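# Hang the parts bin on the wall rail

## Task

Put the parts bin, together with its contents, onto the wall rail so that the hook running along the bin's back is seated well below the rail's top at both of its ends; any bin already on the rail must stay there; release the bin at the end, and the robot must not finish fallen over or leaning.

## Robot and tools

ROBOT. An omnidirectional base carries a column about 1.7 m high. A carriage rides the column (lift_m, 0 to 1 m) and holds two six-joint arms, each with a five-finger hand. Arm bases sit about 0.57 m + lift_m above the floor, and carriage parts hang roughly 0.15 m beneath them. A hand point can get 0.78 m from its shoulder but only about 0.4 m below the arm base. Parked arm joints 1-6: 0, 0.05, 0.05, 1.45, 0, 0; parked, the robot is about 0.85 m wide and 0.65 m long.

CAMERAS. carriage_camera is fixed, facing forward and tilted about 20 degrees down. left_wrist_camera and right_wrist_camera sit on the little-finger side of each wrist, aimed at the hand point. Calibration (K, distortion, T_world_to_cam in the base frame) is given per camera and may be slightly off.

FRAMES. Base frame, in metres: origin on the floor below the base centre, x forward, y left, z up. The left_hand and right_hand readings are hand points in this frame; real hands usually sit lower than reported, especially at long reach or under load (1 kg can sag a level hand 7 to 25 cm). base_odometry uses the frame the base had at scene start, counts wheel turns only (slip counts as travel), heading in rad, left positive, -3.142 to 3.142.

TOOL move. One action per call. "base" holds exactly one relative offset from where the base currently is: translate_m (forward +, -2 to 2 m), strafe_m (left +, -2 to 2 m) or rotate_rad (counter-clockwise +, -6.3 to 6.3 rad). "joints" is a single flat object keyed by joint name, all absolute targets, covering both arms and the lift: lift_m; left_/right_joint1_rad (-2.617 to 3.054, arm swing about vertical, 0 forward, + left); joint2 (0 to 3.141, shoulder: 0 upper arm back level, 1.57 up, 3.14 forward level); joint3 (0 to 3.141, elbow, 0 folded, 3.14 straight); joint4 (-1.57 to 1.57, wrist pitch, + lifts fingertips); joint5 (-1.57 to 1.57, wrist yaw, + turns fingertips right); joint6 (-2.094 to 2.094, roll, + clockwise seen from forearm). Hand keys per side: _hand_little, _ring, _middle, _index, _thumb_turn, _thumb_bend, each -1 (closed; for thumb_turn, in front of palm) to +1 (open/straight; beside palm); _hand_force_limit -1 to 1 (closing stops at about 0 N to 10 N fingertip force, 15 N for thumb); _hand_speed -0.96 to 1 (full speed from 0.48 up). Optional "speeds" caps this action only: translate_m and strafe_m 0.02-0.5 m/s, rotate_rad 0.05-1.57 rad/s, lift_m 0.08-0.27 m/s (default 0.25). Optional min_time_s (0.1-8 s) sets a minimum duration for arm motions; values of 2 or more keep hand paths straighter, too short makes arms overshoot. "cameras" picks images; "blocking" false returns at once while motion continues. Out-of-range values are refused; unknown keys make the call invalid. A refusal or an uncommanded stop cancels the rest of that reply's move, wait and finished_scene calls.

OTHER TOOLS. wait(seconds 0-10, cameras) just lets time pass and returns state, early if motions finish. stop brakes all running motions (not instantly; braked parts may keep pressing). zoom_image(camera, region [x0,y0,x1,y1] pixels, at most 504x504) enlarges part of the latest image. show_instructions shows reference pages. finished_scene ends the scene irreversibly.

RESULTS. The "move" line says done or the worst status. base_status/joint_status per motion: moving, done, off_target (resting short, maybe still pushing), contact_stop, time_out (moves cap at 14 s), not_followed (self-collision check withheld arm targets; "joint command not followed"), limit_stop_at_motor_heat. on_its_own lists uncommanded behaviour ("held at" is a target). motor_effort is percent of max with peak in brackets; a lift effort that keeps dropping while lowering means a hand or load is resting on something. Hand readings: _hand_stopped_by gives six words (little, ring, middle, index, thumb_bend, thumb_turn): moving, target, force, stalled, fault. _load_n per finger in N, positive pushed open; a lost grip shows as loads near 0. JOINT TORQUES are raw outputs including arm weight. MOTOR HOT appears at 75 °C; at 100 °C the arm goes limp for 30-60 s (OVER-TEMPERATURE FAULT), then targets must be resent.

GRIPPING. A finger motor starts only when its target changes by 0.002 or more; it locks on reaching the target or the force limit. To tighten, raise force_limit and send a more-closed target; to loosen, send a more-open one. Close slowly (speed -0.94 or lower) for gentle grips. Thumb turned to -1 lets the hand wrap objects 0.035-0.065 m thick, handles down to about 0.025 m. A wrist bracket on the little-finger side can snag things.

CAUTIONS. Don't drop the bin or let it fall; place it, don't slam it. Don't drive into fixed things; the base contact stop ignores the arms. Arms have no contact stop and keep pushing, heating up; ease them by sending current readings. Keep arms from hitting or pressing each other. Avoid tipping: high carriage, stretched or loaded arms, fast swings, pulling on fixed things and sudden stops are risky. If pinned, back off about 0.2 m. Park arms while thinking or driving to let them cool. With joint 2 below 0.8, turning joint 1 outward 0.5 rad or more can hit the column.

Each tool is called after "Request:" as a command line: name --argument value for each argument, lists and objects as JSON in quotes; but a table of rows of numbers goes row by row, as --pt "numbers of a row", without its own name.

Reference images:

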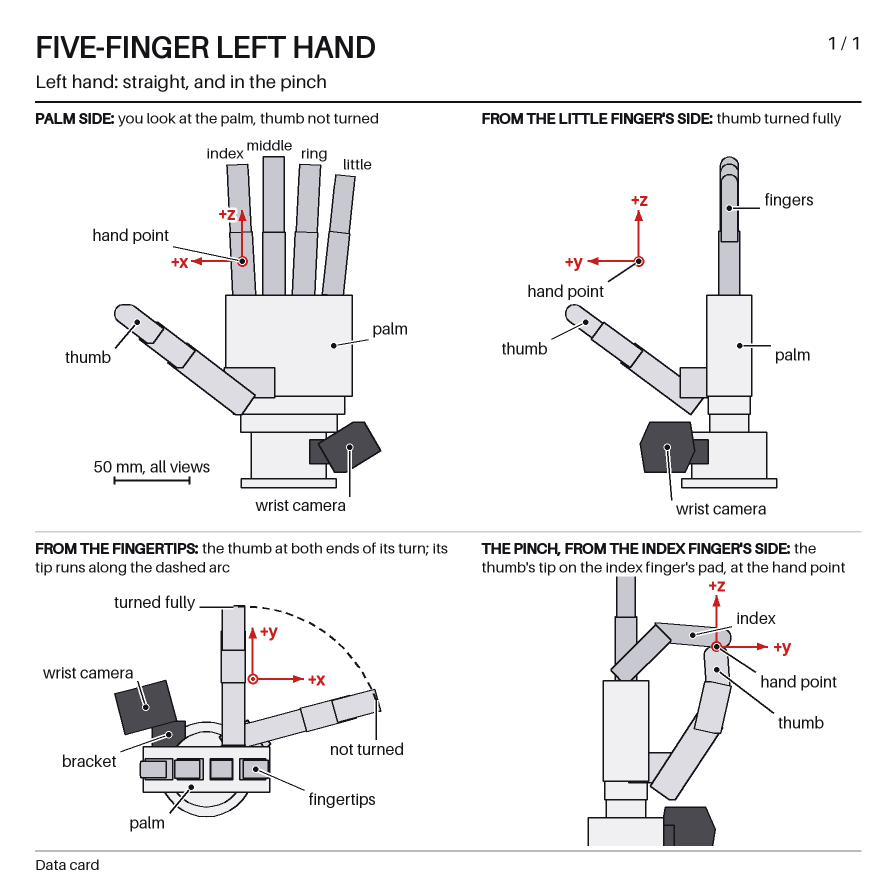

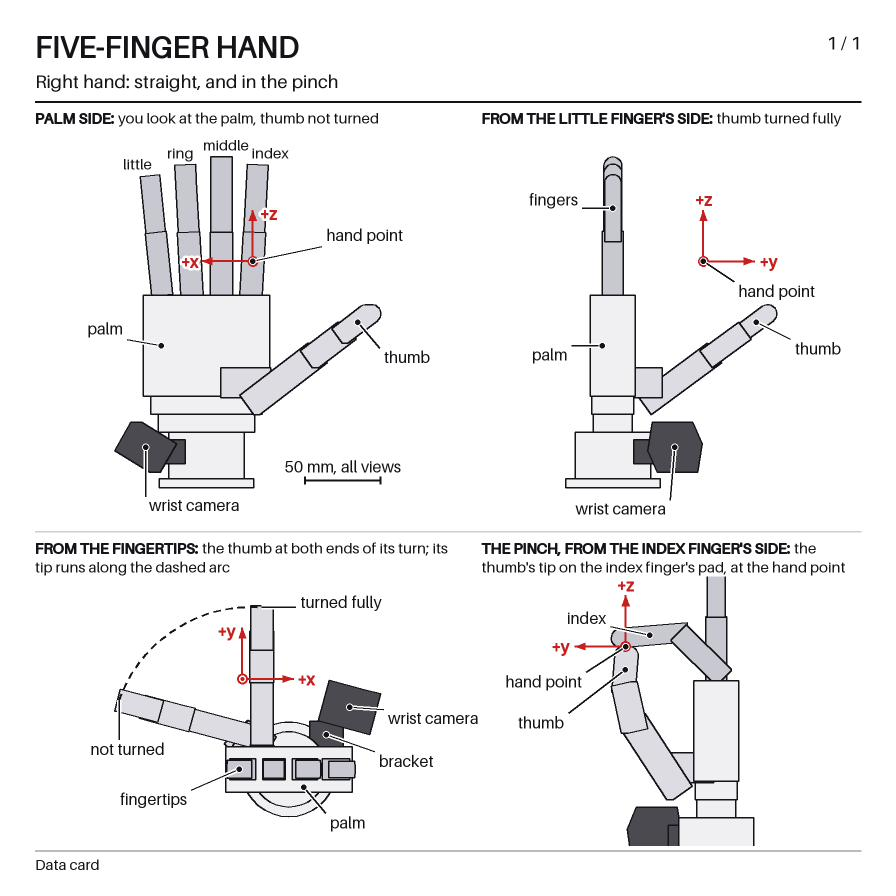

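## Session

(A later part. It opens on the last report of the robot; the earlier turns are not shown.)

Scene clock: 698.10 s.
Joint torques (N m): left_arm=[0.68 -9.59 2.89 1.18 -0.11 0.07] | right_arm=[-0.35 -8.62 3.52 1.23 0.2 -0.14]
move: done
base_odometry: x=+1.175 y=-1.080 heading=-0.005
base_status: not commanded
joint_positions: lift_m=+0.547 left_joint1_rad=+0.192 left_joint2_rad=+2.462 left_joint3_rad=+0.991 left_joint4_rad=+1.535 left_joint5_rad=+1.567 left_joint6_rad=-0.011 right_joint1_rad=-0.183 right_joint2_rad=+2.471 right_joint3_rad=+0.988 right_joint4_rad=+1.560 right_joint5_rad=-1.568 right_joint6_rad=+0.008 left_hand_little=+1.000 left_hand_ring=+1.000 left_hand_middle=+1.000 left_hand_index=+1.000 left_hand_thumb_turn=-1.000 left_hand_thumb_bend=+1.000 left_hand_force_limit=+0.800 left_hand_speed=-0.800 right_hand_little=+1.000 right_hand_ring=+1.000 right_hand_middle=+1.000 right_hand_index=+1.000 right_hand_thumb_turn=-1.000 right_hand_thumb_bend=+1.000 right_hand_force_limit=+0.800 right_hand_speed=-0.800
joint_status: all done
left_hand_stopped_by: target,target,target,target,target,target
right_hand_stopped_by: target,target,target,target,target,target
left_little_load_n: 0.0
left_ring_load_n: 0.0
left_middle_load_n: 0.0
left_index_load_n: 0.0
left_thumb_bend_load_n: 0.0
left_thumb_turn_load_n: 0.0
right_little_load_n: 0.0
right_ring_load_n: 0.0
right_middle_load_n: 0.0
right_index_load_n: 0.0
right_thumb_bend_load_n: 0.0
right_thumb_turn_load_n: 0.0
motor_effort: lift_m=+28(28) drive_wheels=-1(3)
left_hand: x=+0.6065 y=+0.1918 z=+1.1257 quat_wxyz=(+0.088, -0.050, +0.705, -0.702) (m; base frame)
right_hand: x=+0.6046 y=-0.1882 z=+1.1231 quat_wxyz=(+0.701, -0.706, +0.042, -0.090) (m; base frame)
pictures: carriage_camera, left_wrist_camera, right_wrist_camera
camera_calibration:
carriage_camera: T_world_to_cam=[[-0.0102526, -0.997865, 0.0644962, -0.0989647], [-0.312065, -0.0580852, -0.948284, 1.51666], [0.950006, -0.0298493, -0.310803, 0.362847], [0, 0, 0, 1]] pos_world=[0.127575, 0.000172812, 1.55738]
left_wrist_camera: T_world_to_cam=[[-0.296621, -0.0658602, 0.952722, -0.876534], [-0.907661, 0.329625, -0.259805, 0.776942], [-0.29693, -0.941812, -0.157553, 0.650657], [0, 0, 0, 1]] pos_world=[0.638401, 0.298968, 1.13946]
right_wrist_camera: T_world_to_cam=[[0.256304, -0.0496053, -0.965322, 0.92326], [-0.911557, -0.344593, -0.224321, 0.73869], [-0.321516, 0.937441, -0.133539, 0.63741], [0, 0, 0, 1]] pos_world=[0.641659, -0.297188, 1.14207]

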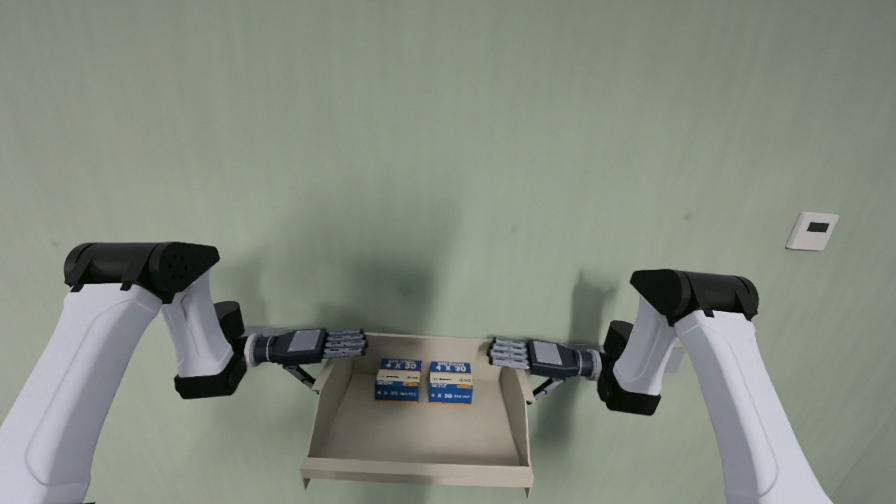

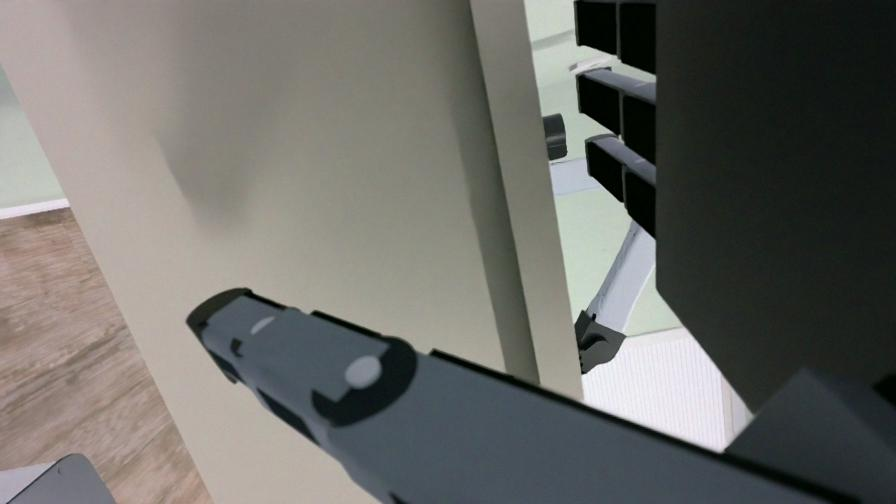

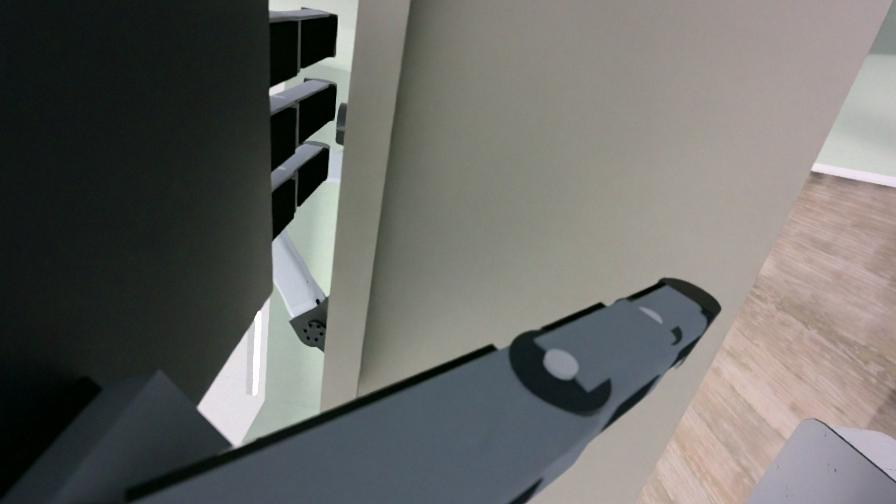

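Request:
move --joints '{"left_joint1_rad": 0.25, "right_joint1_rad": -0.25}'

Request:
move --joints '{"lift_m": 0.66}' --speeds '{"lift_m": 0.08}' --cameras '["all"]'

Request:
zoom_image --camera "carriage_camera" --region '[240, 330, 640, 504]'

Scene clock: 703.00 s.
Joint torques (N m): left_arm=[-0.01 -9.63 2.89 1.18 -0.11 0.07] | right_arm=[0.32 -8.58 3.44 1.23 0.22 -0.19]
move: done
base_odometry: x=+1.175 y=-1.080 heading=-0.005
base_status: not commanded
joint_positions: lift_m=+0.547 left_joint1_rad=+0.250 left_joint2_rad=+2.462 left_joint3_rad=+0.991 left_joint4_rad=+1.535 left_joint5_rad=+1.566 left_joint6_rad=-0.011 right_joint1_rad=-0.254 right_joint2_rad=+2.471 right_joint3_rad=+0.988 right_joint4_rad=+1.560 right_joint5_rad=-1.566 right_joint6_rad=+0.008 left_hand_little=+1.000 left_hand_ring=+1.000 left_hand_middle=+1.000 left_hand_index=+1.000 left_hand_thumb_turn=-1.000 left_hand_thumb_bend=+1.000 left_hand_force_limit=+0.800 left_hand_speed=-0.800 right_hand_little=+1.000 right_hand_ring=+1.000 right_hand_middle=+1.000 right_hand_index=+1.000 right_hand_thumb_turn=-1.000 right_hand_thumb_bend=+1.000 right_hand_force_limit=+0.800 right_hand_speed=-0.800
joint_status: all done
left_hand_stopped_by: target,target,target,target,target,target
right_hand_stopped_by: target,target,target,target,target,target
left_little_load_n: -0.5
left_ring_load_n: 0.0
left_middle_load_n: 0.0
left_index_load_n: 0.0
left_thumb_bend_load_n: 0.0
left_thumb_turn_load_n: 0.5
right_little_load_n: -0.5
right_ring_load_n: 0.0
right_middle_load_n: 0.0
right_index_load_n: 0.0
right_thumb_bend_load_n: 0.0
right_thumb_turn_load_n: 0.5
motor_effort: lift_m=+28(28) drive_wheels=-1(1)
left_hand: x=+0.6132 y=+0.2146 z=+1.1257 quat_wxyz=(+0.109, -0.071, +0.703, -0.699) (m; base frame)
right_hand: x=+0.6130 y=-0.2161 z=+1.1232 quat_wxyz=(+0.698, -0.704, +0.067, -0.115) (m; base frame)
pictures: none

Scene clock: 704.77 s.
Joint torques (N m): left_arm=[-0.02 -9.96 2.73 1.23 -0.06 0.06] | right_arm=[0.43 -9.21 3.21 1.28 0.17 -0.17]
move: done
base_odometry: x=+1.175 y=-1.080 heading=-0.005
base_status: not commanded
joint_positions: lift_m=+0.660 left_joint1_rad=+0.250 left_joint2_rad=+2.466 left_joint3_rad=+0.991 left_joint4_rad=+1.530 left_joint5_rad=+1.565 left_joint6_rad=-0.010 right_joint1_rad=-0.254 right_joint2_rad=+2.478 right_joint3_rad=+0.990 right_joint4_rad=+1.556 right_joint5_rad=-1.566 right_joint6_rad=+0.008 left_hand_little=+1.000 left_hand_ring=+1.000 left_hand_middle=+1.000 left_hand_index=+1.000 left_hand_thumb_turn=-1.000 left_hand_thumb_bend=+1.000 left_hand_force_limit=+0.800 left_hand_speed=-0.800 right_hand_little=+1.000 right_hand_ring=+1.000 right_hand_middle=+1.000 right_hand_index=+1.000 right_hand_thumb_turn=-1.000 right_hand_thumb_bend=+1.000 right_hand_force_limit=+0.800 right_hand_speed=-0.800
joint_status: all done
left_hand_stopped_by: target,target,target,target,target,target
right_hand_stopped_by: target,target,target,target,target,target
left_little_load_n: 0.0
left_ring_load_n: 0.0
left_middle_load_n: 0.0
left_index_load_n: 0.0
left_thumb_bend_load_n: 0.0
left_thumb_turn_load_n: 0.0
right_little_load_n: 0.0
right_ring_load_n: 0.0
right_middle_load_n: 0.0
right_index_load_n: 0.0
right_thumb_bend_load_n: 0.0
right_thumb_turn_load_n: 0.0
motor_effort: lift_m=+27(32) drive_wheels=-1(2)
left_hand: x=+0.6126 y=+0.2145 z=+1.2374 quat_wxyz=(+0.106, -0.074, +0.703, -0.699) (m; base frame)
right_hand: x=+0.6127 y=-0.2160 z=+1.2343 quat_wxyz=(+0.698, -0.703, +0.070, -0.112) (m; base frame)
pictures: carriage_camera, left_wrist_camera, right_wrist_camera
camera_calibration:
carriage_camera: T_world_to_cam=[[-0.0102526, -0.997865, 0.0644962, -0.106259], [-0.312065, -0.0580852, -0.948284, 1.62391], [0.950006, -0.0298493, -0.310803, 0.397999], [0, 0, 0, 1]] pos_world=[0.127575, 0.000172812, 1.67048]
left_wrist_camera: T_world_to_cam=[[-0.284312, -0.0814707, 0.955264, -0.98696], [-0.927959, 0.2738, -0.252834, 0.819858], [-0.240953, -0.95833, -0.153446, 0.655501], [0, 0, 0, 1]] pos_world=[0.638135, 0.323301, 1.25068]
right_wrist_camera: T_world_to_cam=[[0.24452, -0.0661809, -0.967383, 1.03327], [-0.936045, -0.276467, -0.217685, 0.783032], [-0.253043, 0.958742, -0.12955, 0.638524], [0, 0, 0, 1]] pos_world=[0.641871, -0.327314, 1.25275]

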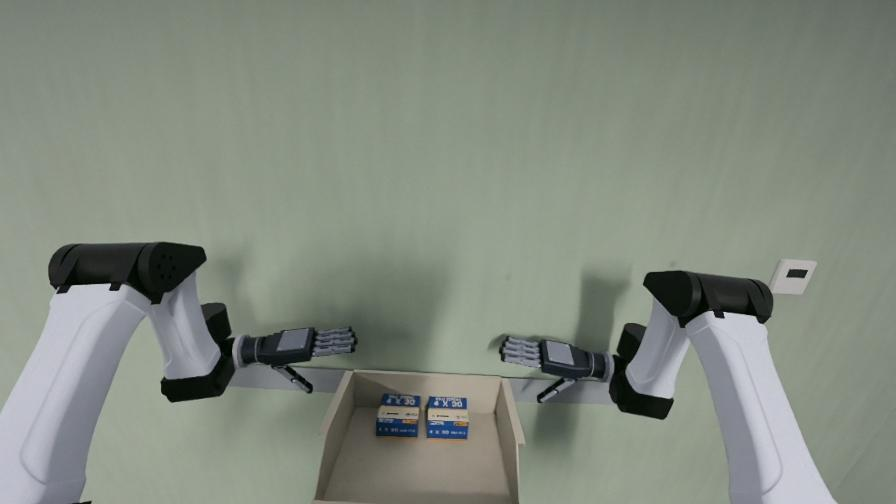

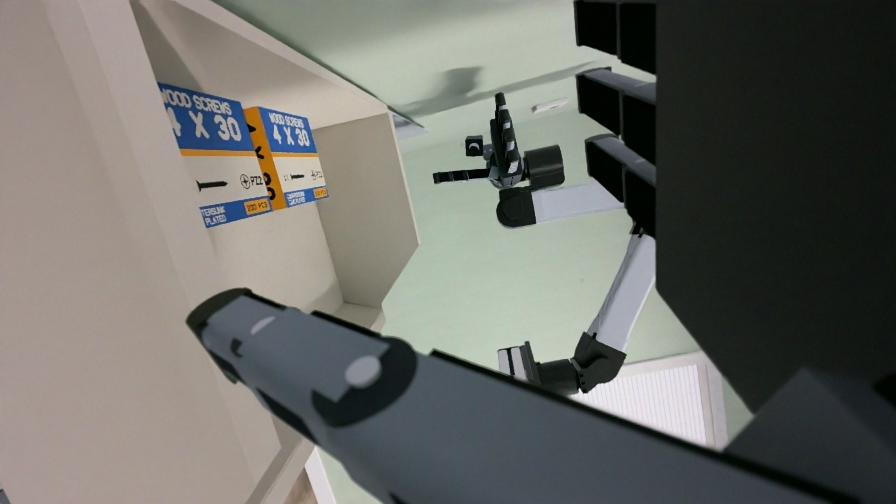

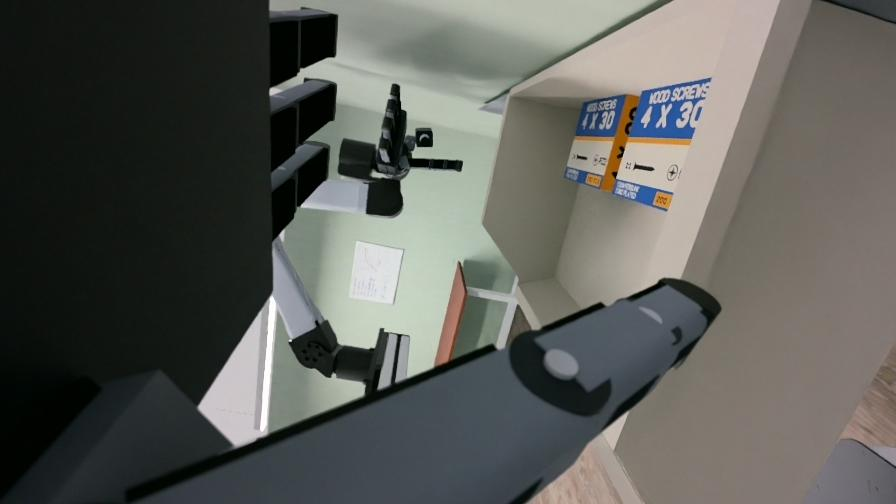

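Scaled by 1.260 from the camera's 896x504 image, which has a finer 1280x720 frame.

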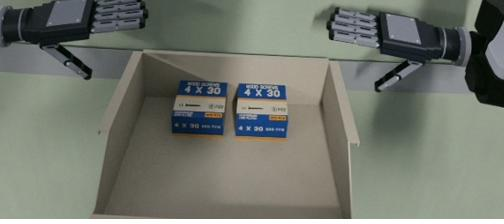

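Request:
zoom_image --camera "carriage_camera" --region '[300, 350, 400, 400]'

Request:
zoom_image --camera "carriage_camera" --region '[450, 355, 550, 405]'

Request:
zoom_image --camera "left_wrist_camera" --region '[330, 60, 480, 160]'

Request:
zoom_image --camera "right_wrist_camera" --region '[440, 60, 590, 160]'

Scaled by 5.040 from the camera's 896x504 image, which has a finer 1280x720 frame.

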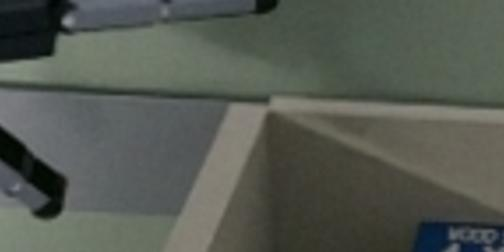

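Scaled by 5.040 from the camera's 896x504 image, which has a finer 1280x720 frame.

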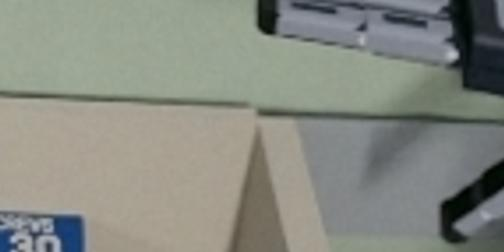

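Scaled by 3.360 from the camera's 896x504 image, which has a finer 1280x720 frame.

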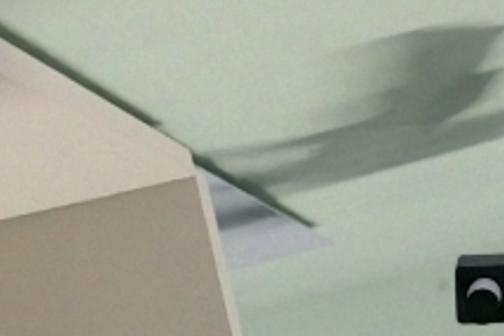

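Scaled by 3.360 from the camera's 896x504 image, which has a finer 1280x720 frame.

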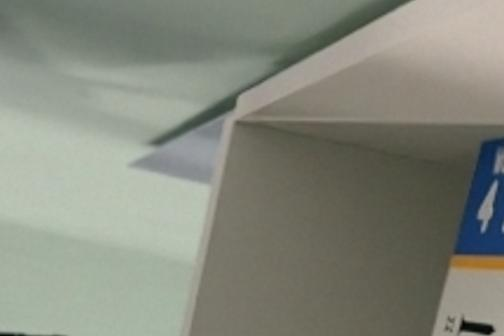

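Request:
move --base '{"translate_m": -0.4}' --speeds '{"translate_m": 0.25}' --cameras '["carriage_camera"]'

Request:
zoom_image --camera "carriage_camera" --region '[340, 260, 560, 400]'

Request:
move --joints '{"lift_m": 0.35, "left_joint1_rad": 0, "left_joint2_rad": 0.1, "left_joint3_rad": 0.1, "left_joint4_rad": 1.45, "left_joint5_rad": 0, "left_joint6_rad": 0, "right_joint1_rad": 0, "right_joint2_rad": 0.1, "right_joint3_rad": 0.1, "right_joint4_rad": 1.45, "right_joint5_rad": 0, "right_joint6_rad": 0}' --min_time_s 3 --cameras '["carriage_camera"]'

Request:
zoom_image --camera "carriage_camera" --region '[340, 160, 560, 300]'

Scene clock: 720.33 s.
Joint torques (N m): left_arm=[-0.02 -9.94 2.89 1.24 -0.07 0.06] | right_arm=[0.25 -9.13 3.18 1.27 0.18 -0.19]
move: done
base_odometry: x=+0.775 y=-1.078 heading=-0.005
base_status: done
joint_positions: lift_m=+0.660 left_joint1_rad=+0.250 left_joint2_rad=+2.466 left_joint3_rad=+0.991 left_joint4_rad=+1.530 left_joint5_rad=+1.563 left_joint6_rad=-0.010 right_joint1_rad=-0.254 right_joint2_rad=+2.478 right_joint3_rad=+0.990 right_joint4_rad=+1.556 right_joint5_rad=-1.564 right_joint6_rad=+0.008 left_hand_little=+1.000 left_hand_ring=+1.000 left_hand_middle=+1.000 left_hand_index=+1.000 left_hand_thumb_turn=-1.000 left_hand_thumb_bend=+1.000 left_hand_force_limit=+0.800 left_hand_speed=-0.800 right_hand_little=+1.000 right_hand_ring=+1.000 right_hand_middle=+1.000 right_hand_index=+1.000 right_hand_thumb_turn=-1.000 right_hand_thumb_bend=+1.000 right_hand_force_limit=+0.800 right_hand_speed=-0.800
joint_status: not commanded
left_hand_stopped_by: target,target,target,target,target,target
right_hand_stopped_by: target,target,target,target,target,target
left_little_load_n: 0.0
left_ring_load_n: 0.0
left_middle_load_n: 0.0
left_index_load_n: 0.0
left_thumb_bend_load_n: 0.0
left_thumb_turn_load_n: 0.0
right_little_load_n: 0.0
right_ring_load_n: 0.0
right_middle_load_n: 0.0
right_index_load_n: 0.0
right_thumb_bend_load_n: 0.0
right_thumb_turn_load_n: 0.0
motor_effort: lift_m=+27(27) drive_wheels=-3(17)
left_hand: x=+0.6131 y=+0.2145 z=+1.2374 quat_wxyz=(+0.107, -0.075, +0.703, -0.699) (m; base frame)
right_hand: x=+0.6129 y=-0.2159 z=+1.2343 quat_wxyz=(+0.698, -0.703, +0.071, -0.113) (m; base frame)
pictures: carriage_camera
camera_calibration:
carriage_camera: T_world_to_cam=[[-0.0102526, -0.997865, 0.0644962, -0.106259], [-0.312065, -0.0580852, -0.948284, 1.62391], [0.950006, -0.0298493, -0.310803, 0.397999], [0, 0, 0, 1]] pos_world=[0.127575, 0.000172812, 1.67048]

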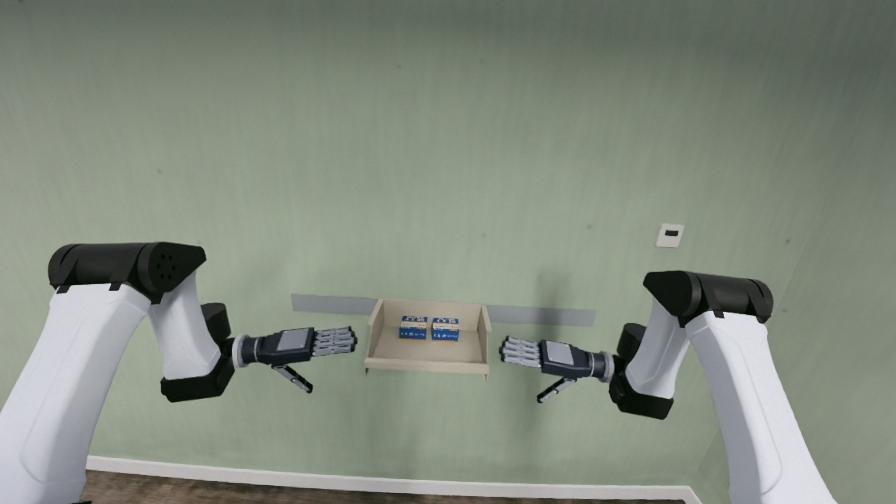

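Scaled by 2.291 from the camera's 896x504 image, which has a finer 1280x720 frame.

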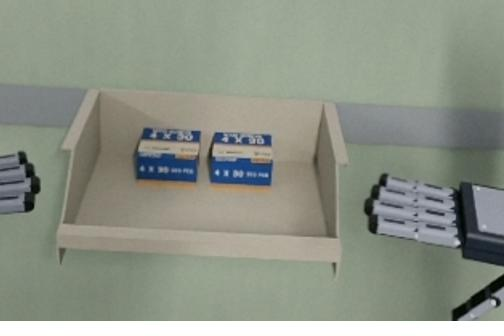

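Scene clock: 723.67 s.
Joint torques (N m): left_arm=[-0.76 2.86 3.15 -0.17 -0.06 0.05] | right_arm=[0.28 2.63 3.78 -0.25 0.21 -0.12]
move: done
base_odometry: x=+0.775 y=-1.078 heading=-0.005
base_status: not commanded
joint_positions: lift_m=+0.350 left_joint1_rad=+0.009 left_joint2_rad=+0.109 left_joint3_rad=+0.110 left_joint4_rad=+1.465 left_joint5_rad=+0.009 left_joint6_rad=-0.009 right_joint1_rad=-0.005 right_joint2_rad=+0.110 right_joint3_rad=+0.110 right_joint4_rad=+1.460 right_joint5_rad=-0.010 right_joint6_rad=+0.007 left_hand_little=+1.000 left_hand_ring=+1.000 left_hand_middle=+1.000 left_hand_index=+1.000 left_hand_thumb_turn=-1.000 left_hand_thumb_bend=+1.000 left_hand_force_limit=+0.800 left_hand_speed=-0.800 right_hand_little=+1.000 right_hand_ring=+1.000 right_hand_middle=+1.000 right_hand_index=+1.000 right_hand_thumb_turn=-1.000 right_hand_thumb_bend=+1.000 right_hand_force_limit=+0.800 right_hand_speed=-0.800
joint_status: all done
left_hand_stopped_by: target,target,target,target,target,target
right_hand_stopped_by: target,target,target,target,target,target
left_little_load_n: 0.0
left_ring_load_n: 0.0
left_middle_load_n: 0.0
left_index_load_n: -0.5
left_thumb_bend_load_n: 0.0
left_thumb_turn_load_n: 0.0
right_little_load_n: 0.0
right_ring_load_n: 0.0
right_middle_load_n: 0.0
right_index_load_n: 0.0
right_thumb_bend_load_n: 0.0
right_thumb_turn_load_n: 0.0
motor_effort: lift_m=+28(28) drive_wheels=-1(3)
left_hand: x=+0.3099 y=+0.2824 z=+1.4066 quat_wxyz=(+0.706, -0.034, +0.040, -0.706) (m; base frame)
right_hand: x=+0.3114 y=-0.2820 z=+1.4062 quat_wxyz=(+0.707, -0.043, +0.036, -0.705) (m; base frame)
pictures: carriage_camera
camera_calibration:
carriage_camera: T_world_to_cam=[[-0.0102526, -0.997865, 0.0644962, -0.0862589], [-0.312065, -0.0580852, -0.948284, 1.32985], [0.950006, -0.0298493, -0.310803, 0.301619], [0, 0, 0, 1]] pos_world=[0.127575, 0.000172812, 1.36038]

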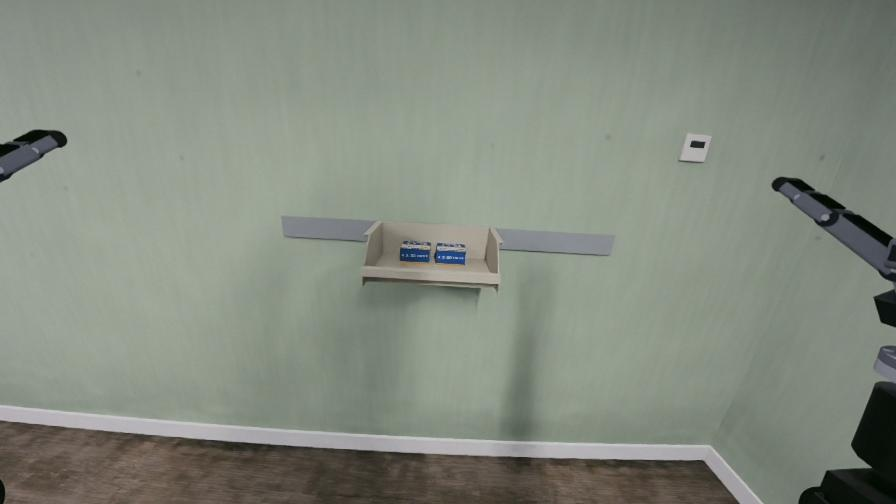

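Scaled by 2.291 from the camera's 896x504 image, which has a finer 1280x720 frame.

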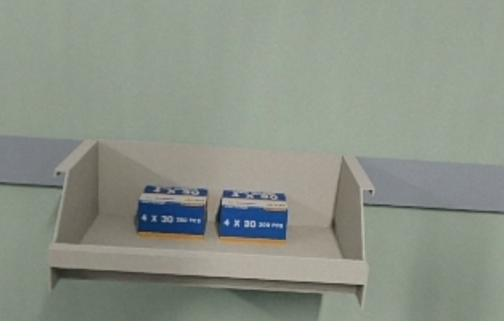

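Request:
finished_scene

The scene is finished: the task was done.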